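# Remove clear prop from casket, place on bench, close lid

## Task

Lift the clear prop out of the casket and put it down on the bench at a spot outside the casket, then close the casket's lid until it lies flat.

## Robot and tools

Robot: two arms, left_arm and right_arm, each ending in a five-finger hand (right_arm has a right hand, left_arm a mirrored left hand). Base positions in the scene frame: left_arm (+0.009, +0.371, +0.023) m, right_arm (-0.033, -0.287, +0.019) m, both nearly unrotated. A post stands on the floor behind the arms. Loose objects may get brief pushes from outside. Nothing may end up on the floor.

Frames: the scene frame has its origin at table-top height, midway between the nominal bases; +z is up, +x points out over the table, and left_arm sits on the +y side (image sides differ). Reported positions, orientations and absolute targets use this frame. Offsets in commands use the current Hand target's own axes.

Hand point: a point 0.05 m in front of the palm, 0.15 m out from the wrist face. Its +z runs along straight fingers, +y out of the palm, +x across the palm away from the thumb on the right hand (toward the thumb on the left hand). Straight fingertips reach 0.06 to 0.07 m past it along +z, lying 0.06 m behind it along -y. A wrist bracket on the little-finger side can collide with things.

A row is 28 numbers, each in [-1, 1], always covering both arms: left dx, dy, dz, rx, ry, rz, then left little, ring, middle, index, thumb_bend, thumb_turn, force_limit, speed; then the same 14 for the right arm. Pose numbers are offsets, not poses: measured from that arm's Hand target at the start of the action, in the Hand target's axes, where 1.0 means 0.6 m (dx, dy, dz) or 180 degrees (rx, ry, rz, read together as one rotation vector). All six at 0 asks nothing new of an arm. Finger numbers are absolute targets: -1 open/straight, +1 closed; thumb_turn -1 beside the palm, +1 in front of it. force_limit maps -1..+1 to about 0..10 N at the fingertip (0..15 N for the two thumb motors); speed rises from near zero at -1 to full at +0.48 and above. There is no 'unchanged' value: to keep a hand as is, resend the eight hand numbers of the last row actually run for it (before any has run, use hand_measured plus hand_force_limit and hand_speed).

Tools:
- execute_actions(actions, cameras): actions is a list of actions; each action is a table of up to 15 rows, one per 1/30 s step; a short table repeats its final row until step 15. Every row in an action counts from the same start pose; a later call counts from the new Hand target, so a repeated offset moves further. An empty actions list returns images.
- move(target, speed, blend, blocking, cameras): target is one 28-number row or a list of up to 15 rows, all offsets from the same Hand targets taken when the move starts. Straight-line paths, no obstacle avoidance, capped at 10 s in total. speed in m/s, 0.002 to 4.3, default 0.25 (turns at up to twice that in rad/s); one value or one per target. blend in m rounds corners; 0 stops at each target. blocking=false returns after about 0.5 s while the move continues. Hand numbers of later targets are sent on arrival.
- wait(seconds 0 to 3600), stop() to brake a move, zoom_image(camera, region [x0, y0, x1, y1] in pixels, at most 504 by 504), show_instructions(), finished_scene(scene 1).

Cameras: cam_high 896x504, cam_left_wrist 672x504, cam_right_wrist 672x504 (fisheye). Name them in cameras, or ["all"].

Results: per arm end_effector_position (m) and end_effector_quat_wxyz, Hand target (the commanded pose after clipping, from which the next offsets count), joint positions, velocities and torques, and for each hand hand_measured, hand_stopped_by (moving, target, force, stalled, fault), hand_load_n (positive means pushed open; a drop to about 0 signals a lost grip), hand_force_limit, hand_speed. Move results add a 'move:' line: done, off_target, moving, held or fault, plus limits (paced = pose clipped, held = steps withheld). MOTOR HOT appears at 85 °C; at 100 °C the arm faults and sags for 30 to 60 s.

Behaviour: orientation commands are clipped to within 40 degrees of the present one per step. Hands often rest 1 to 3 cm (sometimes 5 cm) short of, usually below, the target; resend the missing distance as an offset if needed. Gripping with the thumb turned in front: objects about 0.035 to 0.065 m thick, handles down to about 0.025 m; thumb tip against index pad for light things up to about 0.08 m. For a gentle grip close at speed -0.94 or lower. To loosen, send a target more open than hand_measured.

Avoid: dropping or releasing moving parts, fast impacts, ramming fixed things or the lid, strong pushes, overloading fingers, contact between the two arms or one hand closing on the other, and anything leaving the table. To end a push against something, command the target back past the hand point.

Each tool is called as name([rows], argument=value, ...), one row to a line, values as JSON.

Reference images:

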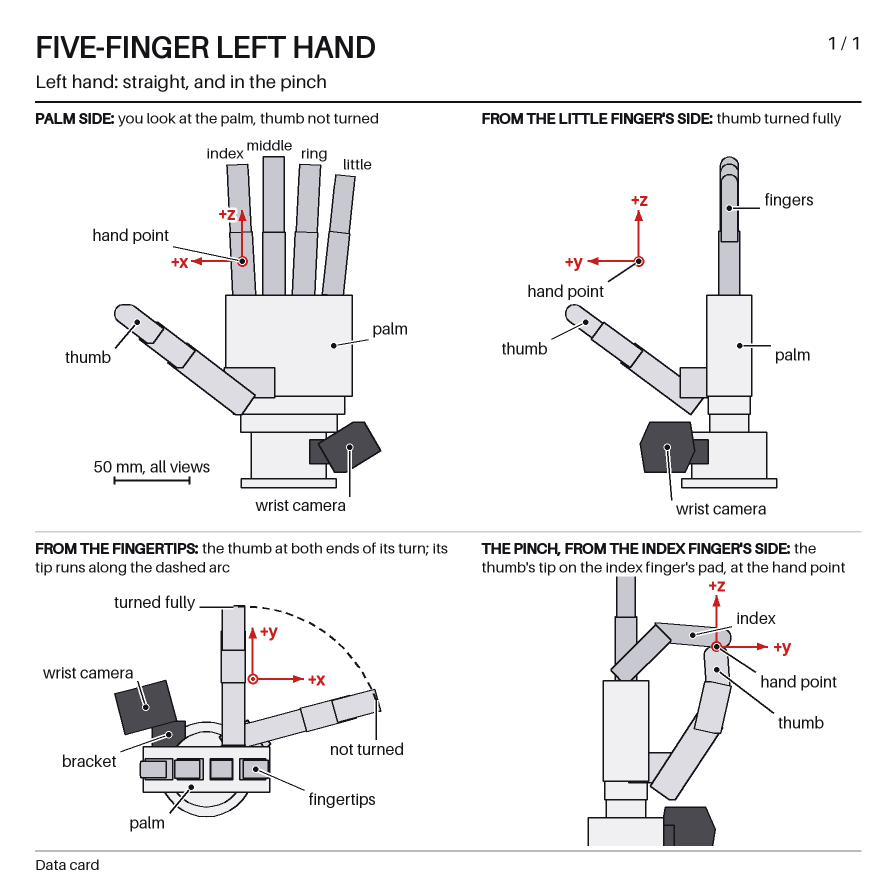

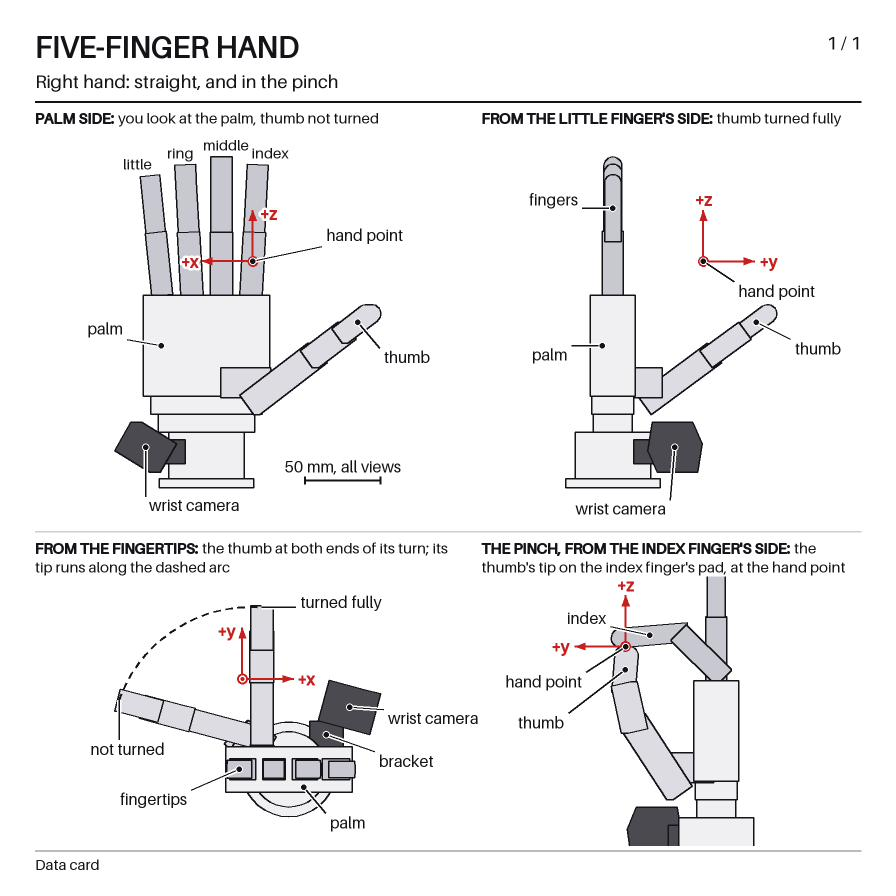

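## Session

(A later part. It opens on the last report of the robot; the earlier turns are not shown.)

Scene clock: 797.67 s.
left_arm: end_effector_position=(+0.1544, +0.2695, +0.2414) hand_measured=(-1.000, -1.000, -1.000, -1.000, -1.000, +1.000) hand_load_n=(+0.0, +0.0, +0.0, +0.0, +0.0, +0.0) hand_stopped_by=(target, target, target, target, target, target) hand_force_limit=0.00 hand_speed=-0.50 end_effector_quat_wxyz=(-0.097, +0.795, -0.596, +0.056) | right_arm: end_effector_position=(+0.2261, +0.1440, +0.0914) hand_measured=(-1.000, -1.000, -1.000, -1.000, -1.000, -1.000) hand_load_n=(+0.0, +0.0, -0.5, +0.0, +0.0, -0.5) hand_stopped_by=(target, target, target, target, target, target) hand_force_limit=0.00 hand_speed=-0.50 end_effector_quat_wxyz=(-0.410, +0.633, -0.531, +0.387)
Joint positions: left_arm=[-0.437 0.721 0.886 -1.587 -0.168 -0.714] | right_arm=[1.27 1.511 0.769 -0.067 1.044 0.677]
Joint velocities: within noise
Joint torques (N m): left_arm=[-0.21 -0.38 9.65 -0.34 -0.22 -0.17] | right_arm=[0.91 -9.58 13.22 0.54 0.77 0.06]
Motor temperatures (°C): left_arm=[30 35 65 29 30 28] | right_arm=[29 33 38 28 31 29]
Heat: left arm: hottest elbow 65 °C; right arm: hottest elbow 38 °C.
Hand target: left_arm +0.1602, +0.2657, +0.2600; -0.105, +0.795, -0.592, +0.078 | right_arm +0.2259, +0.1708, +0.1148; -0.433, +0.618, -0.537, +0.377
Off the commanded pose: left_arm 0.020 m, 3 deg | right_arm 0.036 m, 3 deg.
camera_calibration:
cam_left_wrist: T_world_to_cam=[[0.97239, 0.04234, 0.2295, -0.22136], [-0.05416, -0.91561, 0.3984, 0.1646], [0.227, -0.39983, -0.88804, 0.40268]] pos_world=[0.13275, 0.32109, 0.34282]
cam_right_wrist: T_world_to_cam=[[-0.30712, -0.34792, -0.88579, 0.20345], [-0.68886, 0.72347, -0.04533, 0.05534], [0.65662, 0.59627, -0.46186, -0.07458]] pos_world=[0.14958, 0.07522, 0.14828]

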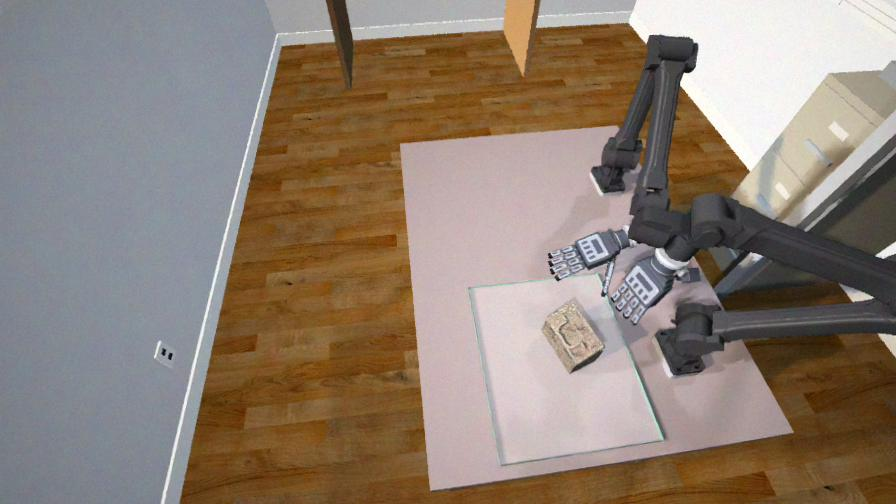

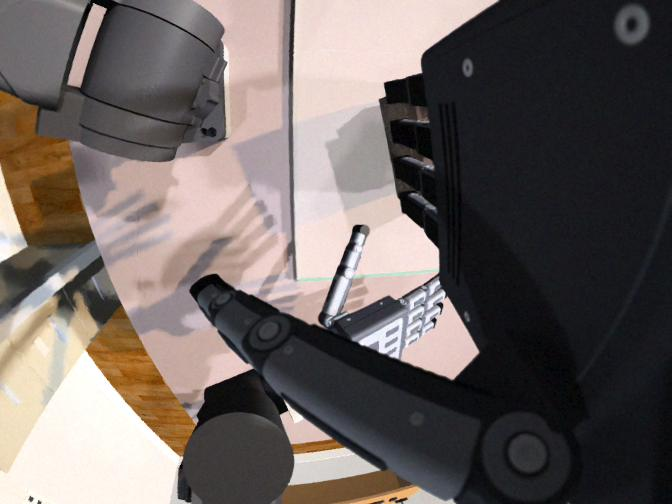

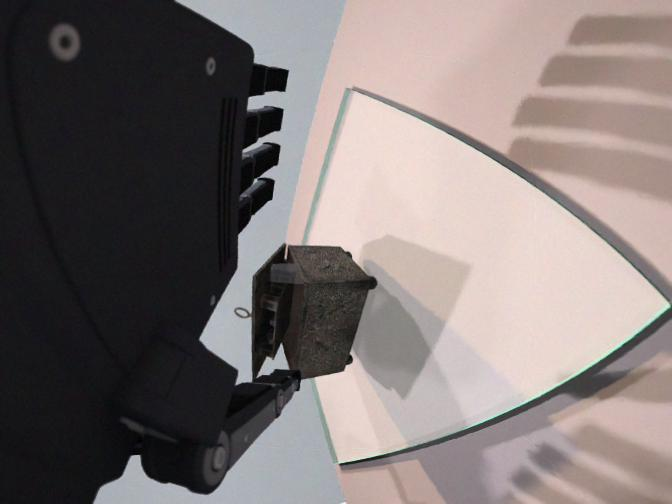

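move([
  [-0.27,-0.04,-0.041,0,0,0,-1,-1,-1,-1,-1,1,0,-0.5,0,0,0,0,0,0,-1,-1,-1,-1,-1,-1,0,-0.5],
  [-0.27,-0.04,-0.041,0,0,0,-1,-1,-1,-1,-1,1,0,-0.5,-0.1368,-0.1522,-0.0206,-0.1276,0.0761,0.0469,-1,-1,-1,-1,-1,-1,0,-0.5],
], speed=0.15, blend=0.02, cameras=["cam_right_wrist","cam_high","cam_left_wrist"])

Scene clock: 949.50 s.
left_arm: end_effector_position=(+0.1242, +0.4209, +0.2745) hand_measured=(-1.000, -1.000, -1.000, -1.000, -1.000, +1.000) hand_load_n=(+0.0, +0.0, +0.0, +0.0, +0.0, +0.0) hand_stopped_by=(target, target, target, target, target, target) hand_force_limit=0.00 hand_speed=-0.50 end_effector_quat_wxyz=(-0.094, +0.798, -0.590, +0.071) | right_arm: end_effector_position=(+0.2192, +0.2398, +0.1778) hand_measured=(-1.000, -1.000, -1.000, -1.000, -1.000, -1.000) hand_load_n=(+0.0, +0.0, +0.0, +0.0, +0.0, -0.5) hand_stopped_by=(target, target, target, target, target, target) hand_force_limit=0.00 hand_speed=-0.50 end_effector_quat_wxyz=(+0.240, -0.623, +0.675, -0.314)
Joint positions: left_arm=[0.621 0.655 0.949 -1.64 0.076 0.311] | right_arm=[1.252 1.755 1.546 -1.245 0.806 1.317]
Joint torques (N m): left_arm=[0.97 1.49 9.63 -0.17 0.28 0.04] | right_arm=[-1.26 -14.92 15.23 -0.16 0.36 0.06]
Motor temperatures (°C): left_arm=[30 35 68 29 30 28] | right_arm=[29 33 41 28 31 28]
Heat: left arm: hottest elbow 68 °C; right arm: hottest elbow 41 °C.
Hand target: left_arm +0.1297, +0.4257, +0.2901; -0.105, +0.795, -0.592, +0.078 | right_arm +0.2339, +0.2548, +0.2049; -0.261, +0.602, -0.692, +0.300
Off the commanded pose: left_arm 0.017 m, 2 deg | right_arm 0.034 m, 4 deg.
move: off_target (left_arm, right_arm)
cam_left_wrist: T_world_to_cam=[[0.96661, 0.05686, 0.24985, -0.21692], [-0.05508, -0.90618, 0.4193, 0.27881], [0.25025, -0.41906, -0.87279, 0.50052]] pos_world=[0.09978, 0.47473, 0.37414]
cam_right_wrist: T_world_to_cam=[[-0.69472, -0.22527, -0.6831, 0.3306], [-0.44705, 0.87921, 0.16472, -0.14239], [0.56348, 0.41982, -0.71151, 0.0198]] pos_world=[0.15486, 0.19135, 0.26338]

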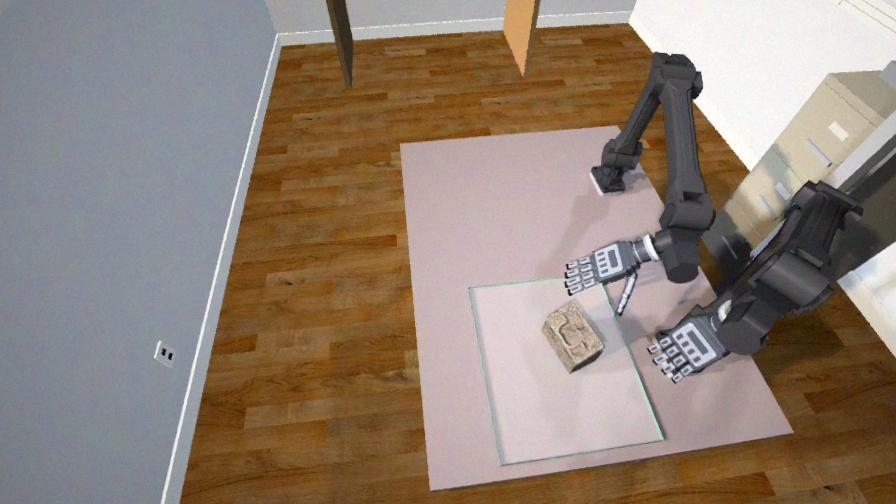

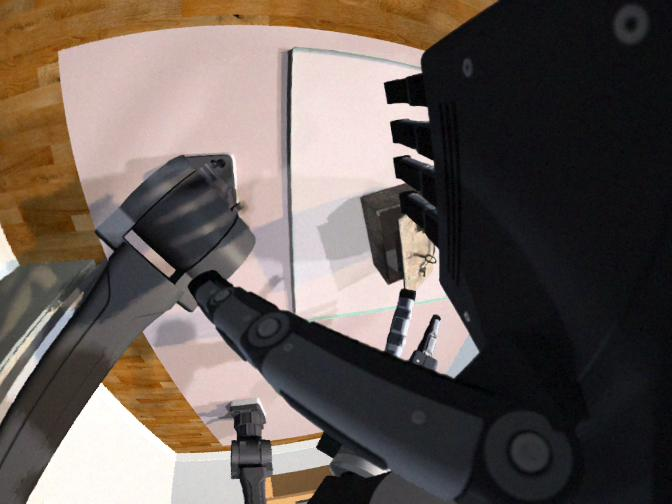

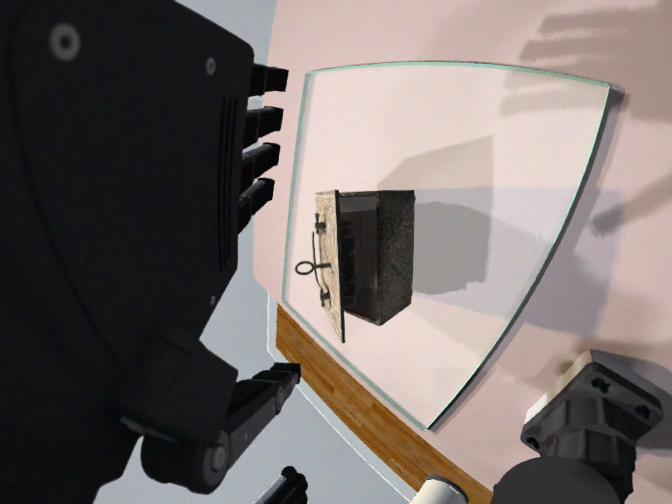

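zoom_image(camera="cam_right_wrist", region=[290, 180, 420, 350])

zoom_image(camera="cam_right_wrist", region=[325, 180, 395, 250])

zoom_image(camera="cam_left_wrist", region=[350, 170, 450, 300])

Scaled by 2.965 from the camera's image (finer frame: 960x720).

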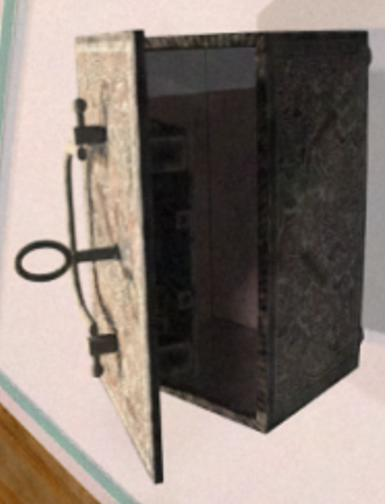

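Scaled by 7.200 from the camera's image (finer frame: 960x720).

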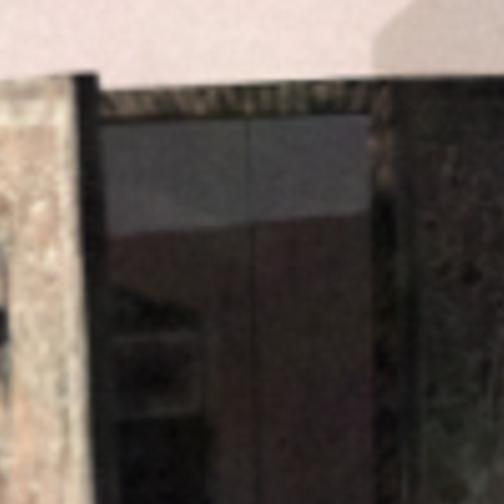

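Scaled by 3.877 from the camera's image (finer frame: 960x720).

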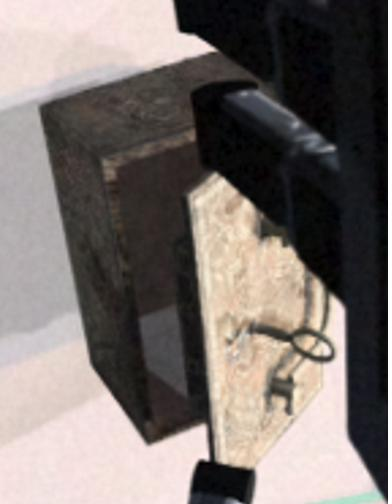

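move([
  [0,0,0,0,0,0,-1,-1,-1,-1,-1,1,0,-0.5,0.1455,-0.0902,-0.1112,0.218,-0.3065,-0.1209,-1,-1,-1,-1,-1,1,0,-0.5],
  [0,0,0,0,0,0,-1,-1,-1,-1,-1,1,0,-0.5,0.1125,-0.0627,-0.0918,0.152,-0.602,-0.2374,-1,-1,-1,-1,-1,1,0,-0.5],
], speed=0.3, blend=0.03, cameras=["cam_right_wrist","cam_high"])

Scene clock: 1136.53 s.
left_arm: end_effector_position=(+0.1242, +0.4209, +0.2745) hand_measured=(-1.000, -1.000, -1.000, -1.000, -1.000, +1.000) hand_load_n=(+0.0, +0.0, +0.0, +0.0, +0.0, +0.0) hand_stopped_by=(target, target, target, target, target, target) hand_force_limit=0.00 hand_speed=-0.50 end_effector_quat_wxyz=(-0.094, +0.798, -0.590, +0.071) | right_arm: end_effector_position=(+0.1885, +0.1802, +0.2389) hand_measured=(-1.000, -1.000, -1.000, -1.000, -1.000, +1.000) hand_load_n=(+0.0, +0.0, +0.0, +0.0, +0.0, +0.0) hand_stopped_by=(target, target, target, target, target, target) hand_force_limit=0.00 hand_speed=-0.50 end_effector_quat_wxyz=(+0.679, -0.718, -0.076, +0.134)
Joint positions: left_arm=[0.621 0.655 0.949 -1.64 0.076 0.311] | right_arm=[0.721 1.455 0.833 0.527 -1.113 0.004]
Joint torques (N m): left_arm=[1.03 1.85 9.7 -0.18 0.3 0.03] | right_arm=[-1.32 -9.88 14.58 2.3 -0.25 -0.1]
Motor temperatures (°C): left_arm=[30 34 63 29 30 28] | right_arm=[29 34 49 28 30 28]
Heat: left arm: hottest elbow 63 °C; right arm: hottest elbow 49 °C.
Hand target: left_arm +0.1297, +0.4257, +0.2901; -0.105, +0.795, -0.592, +0.078 | right_arm +0.2101, +0.1900, +0.2699; +0.700, -0.700, -0.102, +0.103
Off the commanded pose: left_arm 0.017 m, 2 deg | right_arm 0.039 m, 6 deg.
move: off_target (right_arm)
cam_right_wrist: T_world_to_cam=[[0.17032, 0.01044, -0.98533, 0.20433], [-0.62923, -0.76837, -0.11691, 0.28467], [-0.75832, 0.63992, -0.1243, 0.17492]] pos_world=[0.27697, 0.10467, 0.25635]
Images, in order (width x height): cam_high 896x504, cam_right_wrist 672x504.

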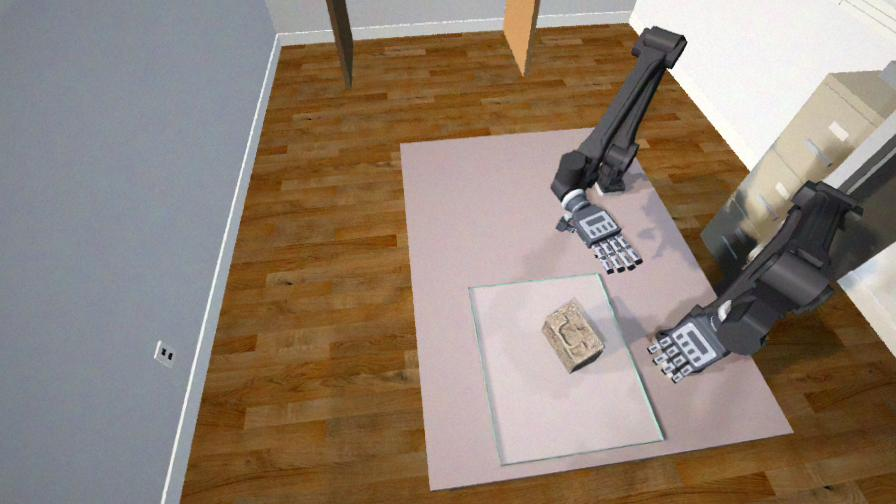

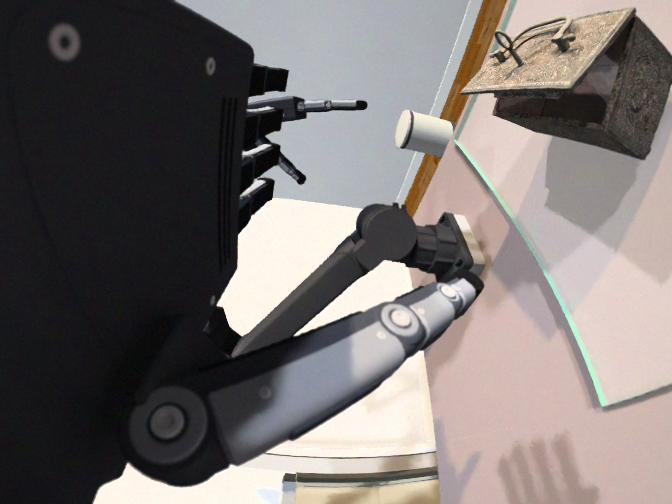

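move(target=[0,0,0,0,0,0,-1,-1,-1,-1,-1,1,0,-0.5,0.0143,0.15,0.0479,0,0,-0.3889,-1,-1,-1,-0.1,-0.3,1,0,-0.5], speed=0.25, cameras=["cam_right_wrist","cam_high"])

Scene clock: 1150.80 s.
left_arm: end_effector_position=(+0.1242, +0.4209, +0.2745) hand_measured=(-1.000, -1.000, -1.000, -1.000, -1.000, +1.000) hand_load_n=(+0.0, +0.0, +0.0, +0.0, +0.0, +0.0) hand_stopped_by=(target, target, target, target, target, target) hand_force_limit=0.00 hand_speed=-0.50 end_effector_quat_wxyz=(-0.094, +0.798, -0.590, +0.071) | right_arm: end_effector_position=(+0.2165, +0.2136, +0.1708) hand_measured=(-1.000, -1.000, -1.000, -0.100, -0.300, +1.000) hand_load_n=(+0.0, +0.0, +0.0, +0.0, +0.0, +0.0) hand_stopped_by=(target, target, target, target, target, target) hand_force_limit=0.00 hand_speed=-0.50 end_effector_quat_wxyz=(+0.630, -0.535, -0.473, -0.305)
Joint positions: left_arm=[0.621 0.655 0.949 -1.64 0.076 0.311] | right_arm=[0.827 1.567 0.664 0.867 -0.983 -1.203]
Joint torques (N m): left_arm=[0.5 1.73 9.7 -0.2 0.29 0.03] | right_arm=[0.97 -9.88 7.49 2.41 0.14 -0.25]
Motor temperatures (°C): left_arm=[30 34 63 29 30 28] | right_arm=[29 34 49 28 30 28]
Heat: left arm: hottest elbow 63 °C; right arm: hottest elbow 49 °C.
Hand target: left_arm +0.1297, +0.4257, +0.2901; -0.105, +0.795, -0.592, +0.078 | right_arm +0.2100, +0.2199, +0.1799; +0.632, -0.515, -0.485, -0.317
Off the commanded pose: left_arm 0.017 m, 2 deg | right_arm 0.013 m, 3 deg.
move: off_target (right_arm)
cam_right_wrist: T_world_to_cam=[[0.95365, 0.26605, -0.14058, -0.23641], [0.03795, -0.5698, -0.82091, 0.25339], [-0.2985, 0.77753, -0.55349, 0.11057]] pos_world=[0.24884, 0.12131, 0.23598]
Images, in order (width x height): cam_high 896x504, cam_right_wrist 672x504.

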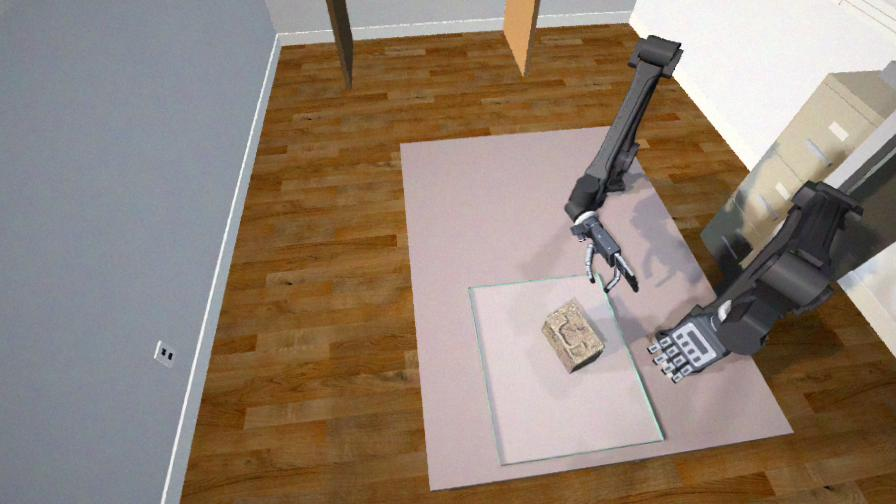

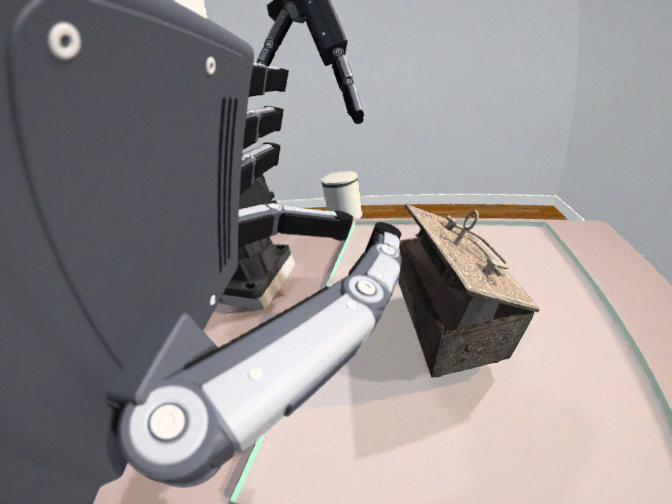

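zoom_image(camera="cam_right_wrist", region=[330, 190, 550, 390])

Scaled by 2.291 from the camera's image (finer frame: 960x720).

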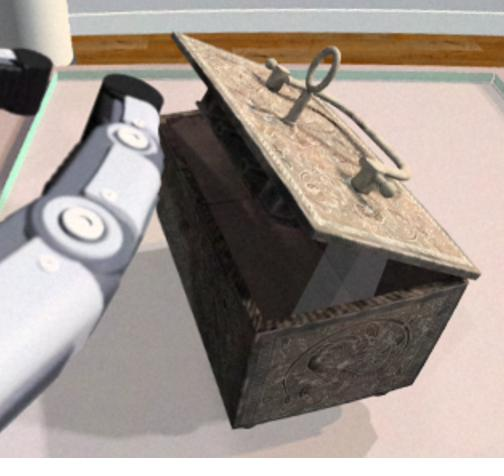

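zoom_image(camera="cam_right_wrist", region=[425, 270, 545, 360])

Scaled by 4.200 from the camera's image (finer frame: 960x720).

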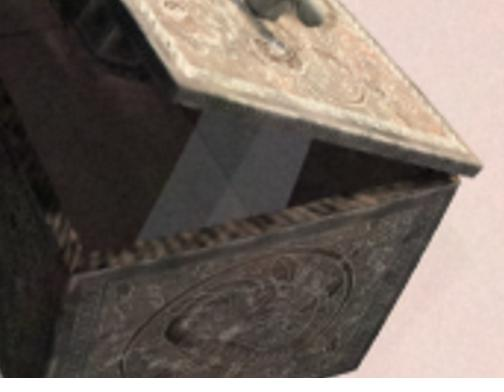

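move(target=[0,0,0,0,0,0,-1,-1,-1,-1,-1,1,0,-0.5,-0.1148,0.0545,0.0132,0,0,0,-1,-1,-1,-0.1,-0.3,1,0,-0.5], speed=0.15, cameras=["cam_right_wrist","cam_high"])

zoom_image(camera="cam_right_wrist", region=[320, 120, 520, 320])

zoom_image(camera="cam_high", region=[530, 250, 650, 370])

Scene clock: 1199.50 s.
left_arm: end_effector_position=(+0.1242, +0.4209, +0.2745) hand_measured=(-1.000, -1.000, -1.000, -1.000, -1.000, +1.000) hand_load_n=(+0.0, +0.0, +0.0, +0.0, +0.0, +0.0) hand_stopped_by=(target, target, target, target, target, target) hand_force_limit=0.00 hand_speed=-0.50 end_effector_quat_wxyz=(-0.094, +0.798, -0.590, +0.071) | right_arm: end_effector_position=(+0.2199, +0.2208, +0.0929) hand_measured=(-1.000, -1.000, -1.000, -0.100, -0.300, +1.000) hand_load_n=(+0.0, +0.0, +0.0, +0.0, +0.0, +0.5) hand_stopped_by=(target, target, target, target, target, target) hand_force_limit=0.00 hand_speed=-0.50 end_effector_quat_wxyz=(+0.628, -0.534, -0.476, -0.306)
Joint positions: left_arm=[0.621 0.655 0.949 -1.64 0.076 0.311] | right_arm=[0.833 1.81 0.657 1.111 -0.976 -1.217]
Joint torques (N m): left_arm=[0.97 1.9 9.66 -0.16 0.31 0.04] | right_arm=[0.97 -11.4 6.2 2.43 0.15 -0.11]
Motor temperatures (°C): left_arm=[29 34 64 29 30 27] | right_arm=[29 34 41 29 30 28]
Heat: left arm: hottest elbow 64 °C; right arm: hottest elbow 41 °C.
Hand target: left_arm +0.1297, +0.4257, +0.2901; -0.105, +0.795, -0.592, +0.078 | right_arm +0.2145, +0.2295, +0.1040; +0.632, -0.515, -0.485, -0.317
Off the commanded pose: left_arm 0.017 m, 2 deg | right_arm 0.015 m, 3 deg.
move: off_target (right_arm)
cam_right_wrist: T_world_to_cam=[[0.95474, 0.26605, -0.133, -0.25346], [0.04517, -0.57164, -0.81926, 0.19206], [-0.29399, 0.77617, -0.55779, 0.06263]] pos_world=[0.25172, 0.12861, 0.15858]
Images, in order (width x height): cam_high 896x504, cam_right_wrist 672x504.

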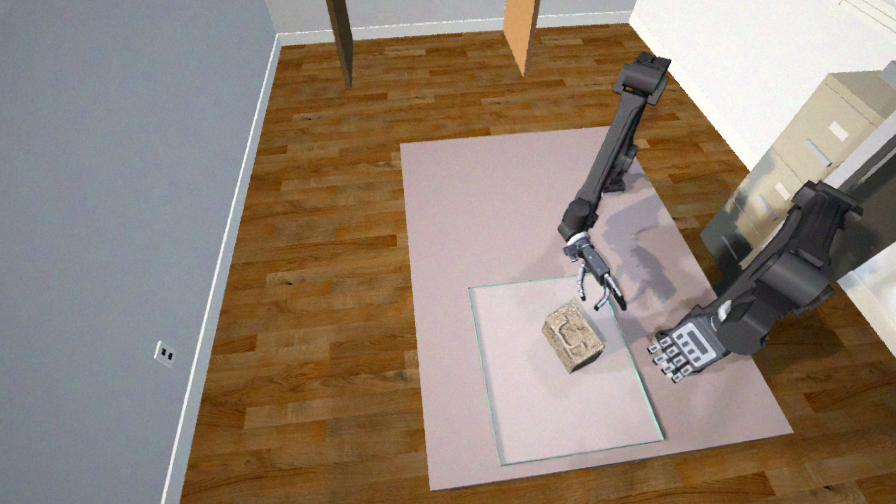

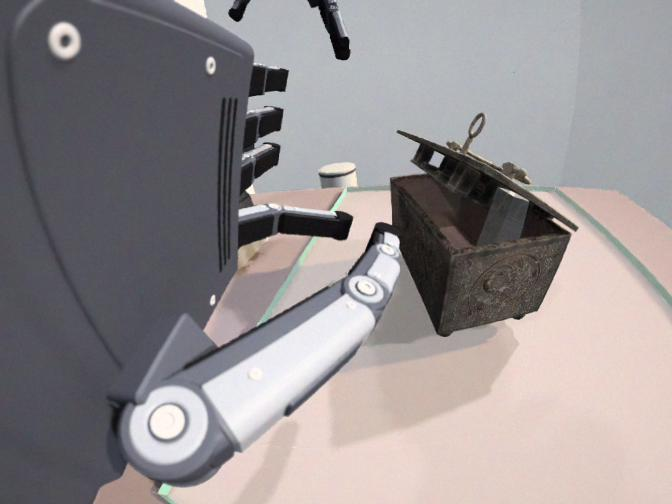

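Scaled by 2.520 from the camera's image (finer frame: 960x720).

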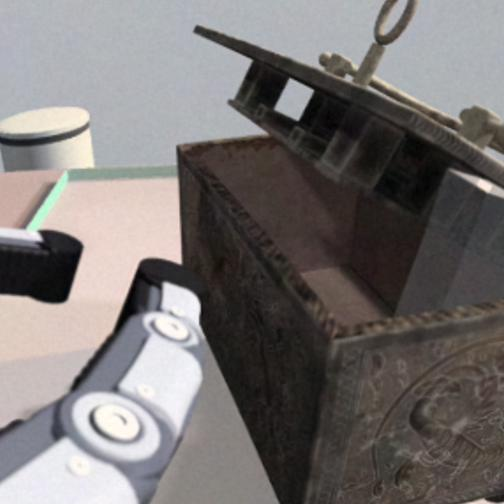

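Scaled by 4.200 from the camera's image (finer frame: 1280x720).

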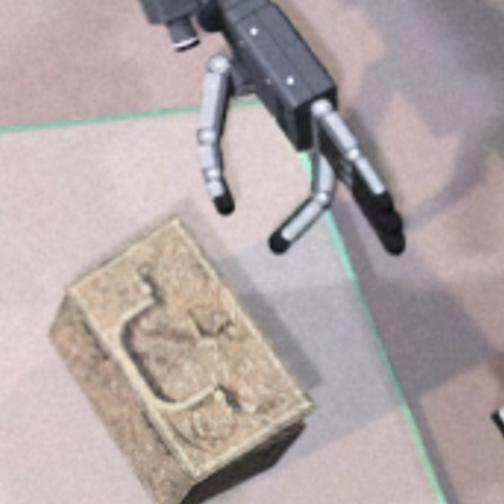

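zoom_image(camera="cam_right_wrist", region=[440, 170, 590, 280])

Scaled by 3.360 from the camera's image (finer frame: 960x720).

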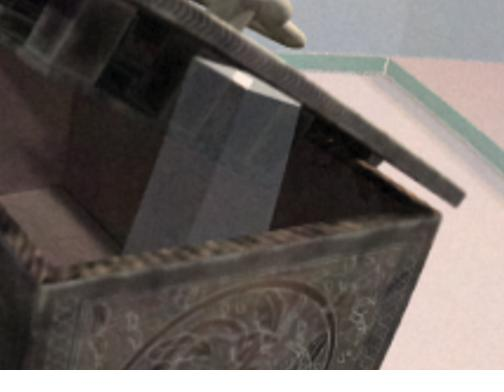

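move(target=[0,0,0,0,0,0,-1,-1,-1,-1,-1,1,0,-0.5,0.0167,0.0603,-0.0065,0,0,0,-1,-1,-1,-0.1,-0.3,1,0,-0.5], speed=0.08, cameras=["cam_right_wrist","cam_high"])

zoom_image(camera="cam_right_wrist", region=[300, 150, 540, 330])

zoom_image(camera="cam_high", region=[530, 250, 650, 370])

Scene clock: 1245.10 s.
left_arm: end_effector_position=(+0.1242, +0.4209, +0.2745) hand_measured=(-1.000, -1.000, -1.000, -1.000, -1.000, +1.000) hand_load_n=(+0.0, +0.0, +0.0, +0.0, +0.0, +0.0) hand_stopped_by=(target, target, target, target, target, target) hand_force_limit=0.00 hand_speed=-0.50 end_effector_quat_wxyz=(-0.094, +0.798, -0.590, +0.071) | right_arm: end_effector_position=(+0.2388, +0.2252, +0.0857) hand_measured=(-1.000, -1.000, -1.000, -0.100, -0.300, +1.000) hand_load_n=(+0.0, +0.0, +0.0, +0.0, +0.0, +0.0) hand_stopped_by=(target, target, target, target, target, target) hand_force_limit=0.00 hand_speed=-0.50 end_effector_quat_wxyz=(+0.631, -0.530, -0.479, -0.302)
Joint positions: left_arm=[0.621 0.655 0.949 -1.64 0.076 0.311] | right_arm=[0.801 1.86 0.707 1.111 -1.022 -1.217]
Joint torques (N m): left_arm=[0.73 1.67 9.73 -0.24 0.3 0.05] | right_arm=[-1.14 -12.04 9.13 1.13 -0.2 -0.11]
Motor temperatures (°C): left_arm=[29 34 64 29 30 27] | right_arm=[29 34 38 29 30 28]
Heat: left arm: hottest elbow 64 °C; right arm: hottest elbow 38 °C.
Hand target: left_arm +0.1297, +0.4257, +0.2901; -0.105, +0.795, -0.592, +0.078 | right_arm +0.2515, +0.2365, +0.1010; +0.632, -0.515, -0.485, -0.317
Off the commanded pose: left_arm 0.017 m, 2 deg | right_arm 0.023 m, 3 deg.
move: off_target (right_arm)
cam_right_wrist: T_world_to_cam=[[0.95091, 0.27953, -0.13278, -0.27578], [0.05266, -0.56897, -0.82067, 0.18551], [-0.30495, 0.77339, -0.55576, 0.06379]] pos_world=[0.27193, 0.1333, 0.15107]
Images, in order (width x height): cam_high 896x504, cam_right_wrist 672x504.

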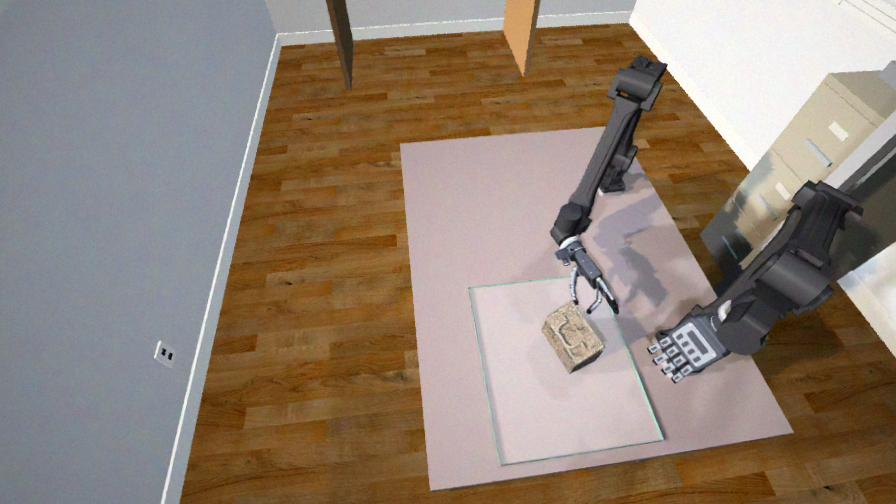

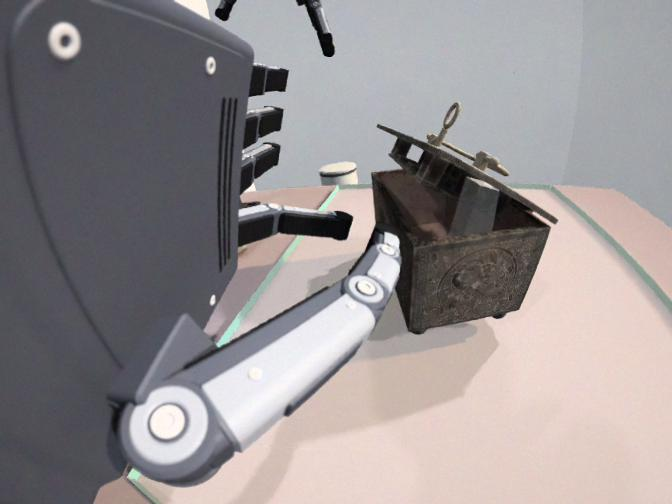

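Scaled by 2.100 from the camera's image (finer frame: 960x720).

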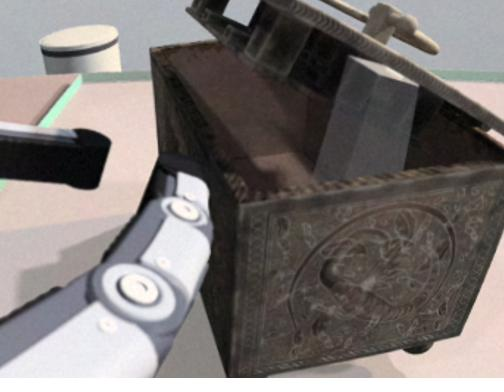

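Scaled by 4.200 from the camera's image (finer frame: 1280x720).

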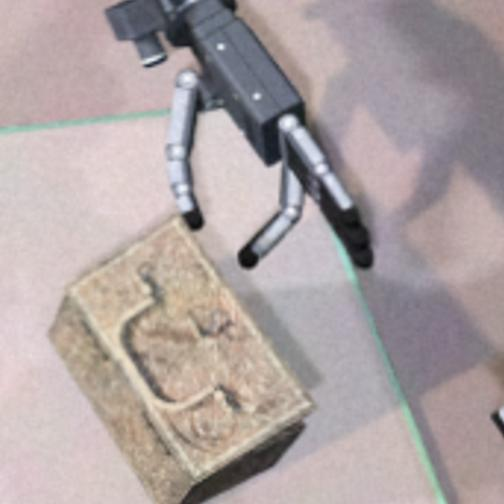

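zoom_image(camera="cam_right_wrist", region=[400, 140, 500, 220])

Scaled by 5.040 from the camera's image (finer frame: 960x720).

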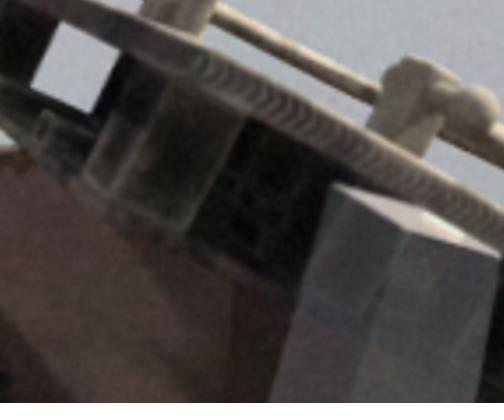

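move(target=[0,0,0,0,0,0,-1,-1,-1,-1,-1,1,0,-0.5,0.0467,0.02,-0.006,0,0,0,-1,-1,-1,-0.1,-0.3,1,0,-0.5], speed=0.08, cameras=["cam_right_wrist","cam_high"])

zoom_image(camera="cam_right_wrist", region=[300, 150, 540, 330])

Scene clock: 1300.23 s.
left_arm: end_effector_position=(+0.1242, +0.4209, +0.2745) hand_measured=(-1.000, -1.000, -1.000, -1.000, -1.000, +1.000) hand_load_n=(+0.0, +0.0, +0.0, +0.0, +0.0, +0.0) hand_stopped_by=(target, target, target, target, target, target) hand_force_limit=0.00 hand_speed=-0.50 end_effector_quat_wxyz=(-0.094, +0.798, -0.590, +0.071) | right_arm: end_effector_position=(+0.2566, +0.2289, +0.0966) hand_measured=(-1.000, -1.000, -1.000, -0.100, -0.300, +1.000) hand_load_n=(+0.0, +0.0, +0.0, +0.0, +0.0, +0.5) hand_stopped_by=(target, target, target, target, target, target) hand_force_limit=0.00 hand_speed=-0.50 end_effector_quat_wxyz=(+0.632, -0.534, -0.478, -0.296)
Joint positions: left_arm=[0.621 0.655 0.949 -1.64 0.076 0.311] | right_arm=[0.775 1.843 0.755 1.033 -1.053 -1.217]
Joint torques (N m): left_arm=[0.91 1.2 9.7 -0.23 0.29 0.04] | right_arm=[-1.2 -14.1 9.81 0.84 -0.21 -0.1]
Motor temperatures (°C): left_arm=[29 34 65 29 30 27] | right_arm=[29 35 38 29 30 28]
Heat: left arm: hottest elbow 65 °C; right arm: hottest elbow 38 °C.
Hand target: left_arm +0.1297, +0.4257, +0.2901; -0.105, +0.795, -0.592, +0.078 | right_arm +0.2725, +0.2391, +0.1232; +0.632, -0.515, -0.485, -0.317
Off the commanded pose: left_arm 0.017 m, 2 deg | right_arm 0.033 m, 3 deg.
move: off_target (right_arm)
cam_right_wrist: T_world_to_cam=[[0.94818, 0.28258, -0.14531, -0.29108], [0.04666, -0.57616, -0.816, 0.19836], [-0.3143, 0.76694, -0.55949, 0.0767]] pos_world=[0.29085, 0.13772, 0.16248]
Images, in order (width x height): cam_high 896x504, cam_right_wrist 672x504.

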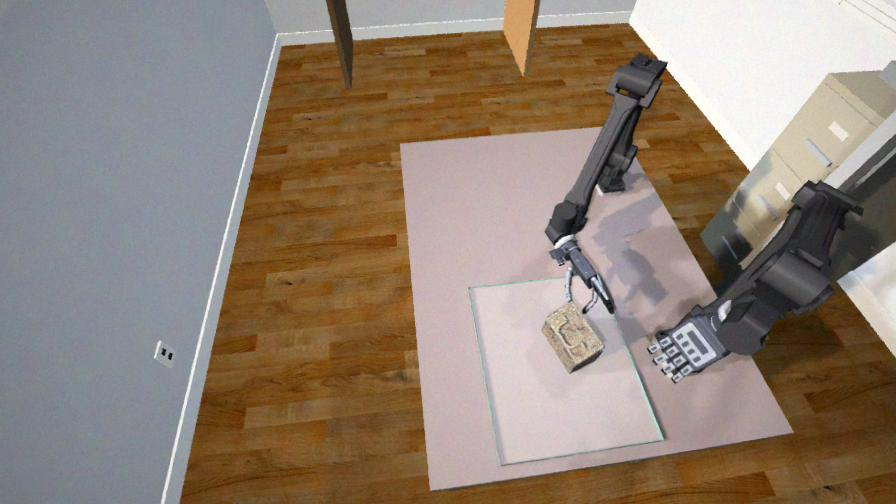

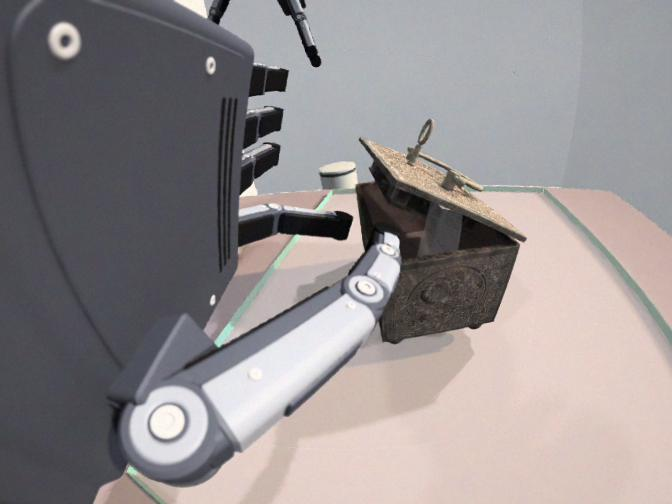

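Scaled by 2.100 from the camera's image (finer frame: 960x720).

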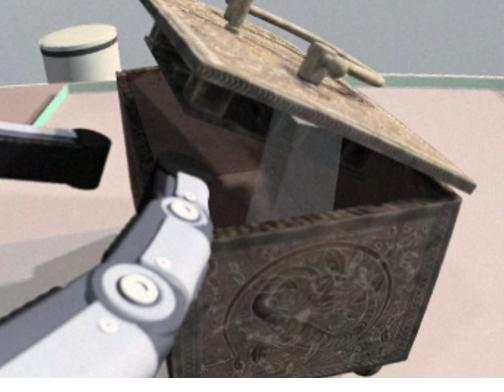

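move(target=[0,0,0,0,0,0,-1,-1,-1,-1,-1,1,0,-0.5,0.035,0,0,0,0,0,-1,-1,-1,-0.1,-0.6,1,0,-0.5], speed=0.08, cameras=["cam_right_wrist"])

zoom_image(camera="cam_right_wrist", region=[300, 150, 540, 330])

Scene clock: 1348.43 s.
left_arm: end_effector_position=(+0.1242, +0.4209, +0.2745) hand_measured=(-1.000, -1.000, -1.000, -1.000, -1.000, +1.000) hand_load_n=(+0.0, +0.0, -0.5, +0.0, +0.0, +0.0) hand_stopped_by=(target, target, target, target, target, target) hand_force_limit=0.00 hand_speed=-0.50 end_effector_quat_wxyz=(-0.094, +0.798, -0.590, +0.071) | right_arm: end_effector_position=(+0.2599, +0.2338, +0.1163) hand_measured=(-1.000, -1.000, -1.000, -0.100, -0.600, +1.000) hand_load_n=(+0.0, +0.0, +0.0, +0.0, +0.0, +0.5) hand_stopped_by=(target, target, target, target, target, target) hand_force_limit=0.00 hand_speed=-0.50 end_effector_quat_wxyz=(+0.633, -0.531, -0.481, -0.294)
Joint positions: left_arm=[0.621 0.655 0.949 -1.64 0.076 0.311] | right_arm=[0.775 1.8 0.778 0.968 -1.061 -1.217]
Joint torques (N m): left_arm=[0.73 1.55 9.7 -0.14 0.31 0.04] | right_arm=[-1.38 -13.8 10.41 0.85 -0.2 -0.11]
Motor temperatures (°C): left_arm=[29 34 65 29 30 27] | right_arm=[29 35 41 28 29 28]
Heat: left arm: hottest elbow 65 °C; right arm: hottest elbow 41 °C.
Hand target: left_arm +0.1297, +0.4257, +0.2901; -0.105, +0.795, -0.592, +0.078 | right_arm +0.2794, +0.2411, +0.1429; +0.632, -0.515, -0.485, -0.317
Off the commanded pose: left_arm 0.017 m, 2 deg | right_arm 0.034 m, 3 deg.
move: off_target (right_arm)
cam_right_wrist: T_world_to_cam=[[0.9461, 0.29002, -0.1442, -0.29405], [0.05167, -0.57466, -0.81676, 0.21561], [-0.31974, 0.76528, -0.55867, 0.0866]] pos_world=[0.29475, 0.14291, 0.18208]

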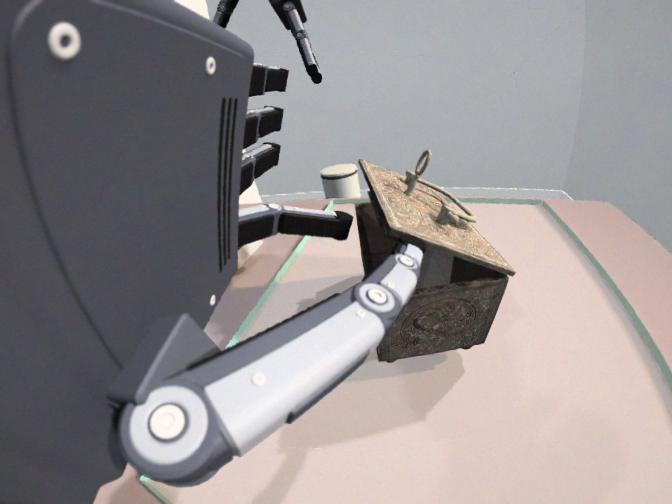

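Scaled by 2.100 from the camera's image (finer frame: 960x720).

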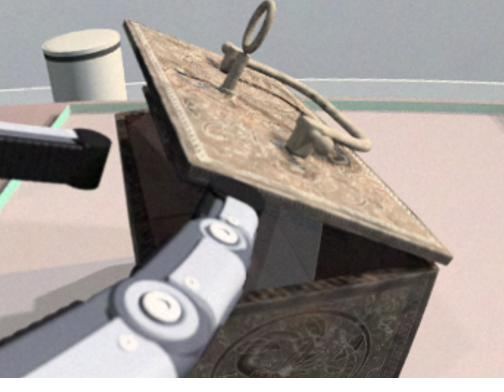

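move(target=[0,0,0,0,0,0,-1,-1,-1,-1,-1,1,0,-0.5,-0.0083,0.05,-0.005,0,0,0,-1,-1,-1,-0.1,-0.6,1,0,-0.5], speed=0.05, cameras=["cam_right_wrist","cam_high"])

zoom_image(camera="cam_right_wrist", region=[320, 150, 520, 330])

zoom_image(camera="cam_high", region=[530, 270, 630, 370])

Scene clock: 1371.53 s.
left_arm: end_effector_position=(+0.1242, +0.4209, +0.2745) hand_measured=(-1.000, -1.000, -1.000, -1.000, -1.000, +1.000) hand_load_n=(+0.0, +0.0, +0.0, +0.0, +0.0, +0.0) hand_stopped_by=(target, target, target, target, target, target) hand_force_limit=0.00 hand_speed=-0.50 end_effector_quat_wxyz=(-0.094, +0.798, -0.590, +0.071) | right_arm: end_effector_position=(+0.2805, +0.2372, +0.1071) hand_measured=(-1.000, -1.000, -1.000, -0.100, -0.600, +1.000) hand_load_n=(+0.0, +0.0, +0.0, +0.5, +0.0, +0.0) hand_stopped_by=(target, target, target, target, target, target) hand_force_limit=0.00 hand_speed=-0.50 end_effector_quat_wxyz=(+0.635, -0.528, -0.483, -0.290)
Joint positions: left_arm=[0.621 0.655 0.949 -1.64 0.076 0.311] | right_arm=[0.744 1.855 0.831 0.968 -1.104 -1.217]
Joint torques (N m): left_arm=[1.08 1.44 9.68 -0.2 0.3 0.05] | right_arm=[-1.55 -12.81 11.02 1.29 -0.06 -0.11]
Motor temperatures (°C): left_arm=[29 34 66 29 30 27] | right_arm=[29 35 41 28 29 28]
Heat: left arm: hottest elbow 66 °C; right arm: hottest elbow 41 °C.
Hand target: left_arm +0.1297, +0.4257, +0.2901; -0.105, +0.795, -0.592, +0.078 | right_arm +0.3056, +0.2458, +0.1280; +0.632, -0.515, -0.485, -0.317
Off the commanded pose: left_arm 0.017 m, 2 deg | right_arm 0.034 m, 4 deg.
move: off_target (right_arm)
cam_right_wrist: T_world_to_cam=[[0.94207, 0.30166, -0.14663, -0.31725], [0.05645, -0.57353, -0.81724, 0.20739], [-0.33062, 0.76162, -0.55733, 0.0892]] pos_world=[0.31666, 0.14671, 0.17268]
Images, in order (width x height): cam_high 896x504, cam_right_wrist 672x504.

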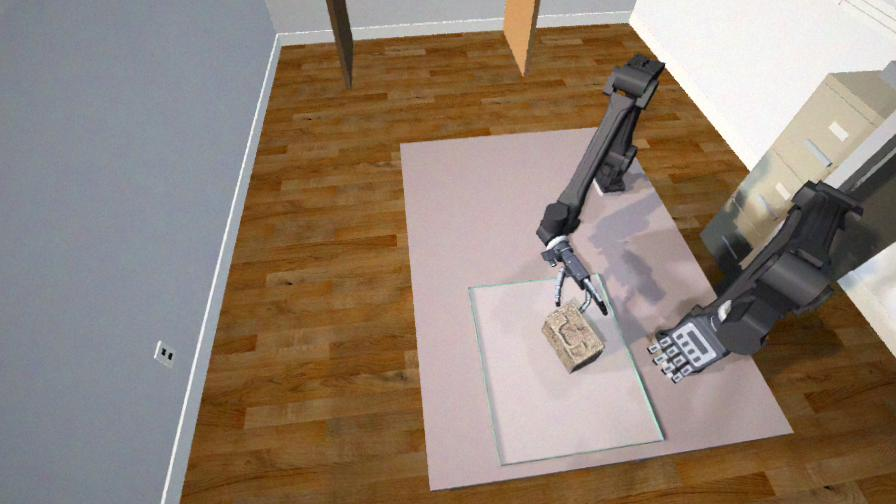

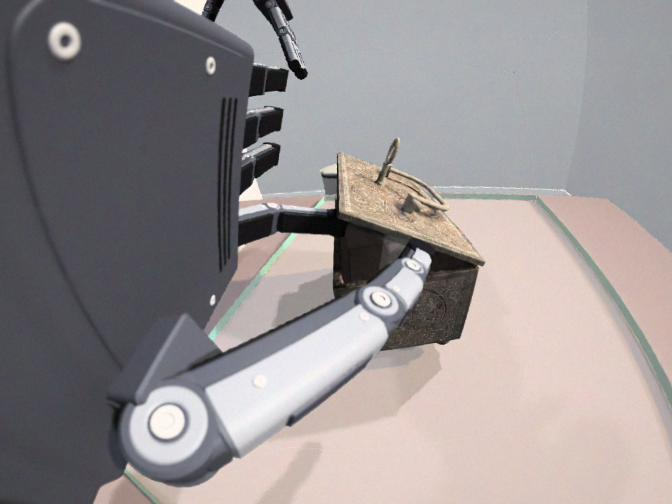

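Scaled by 2.520 from the camera's image (finer frame: 960x720).

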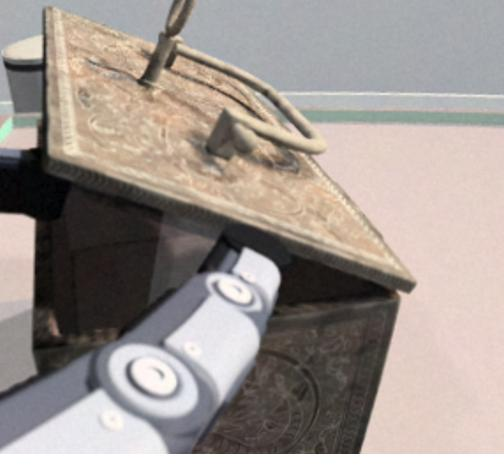

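Scaled by 5.040 from the camera's image (finer frame: 1280x720).

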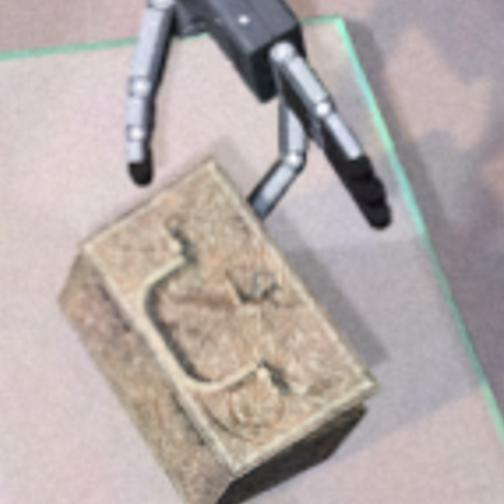

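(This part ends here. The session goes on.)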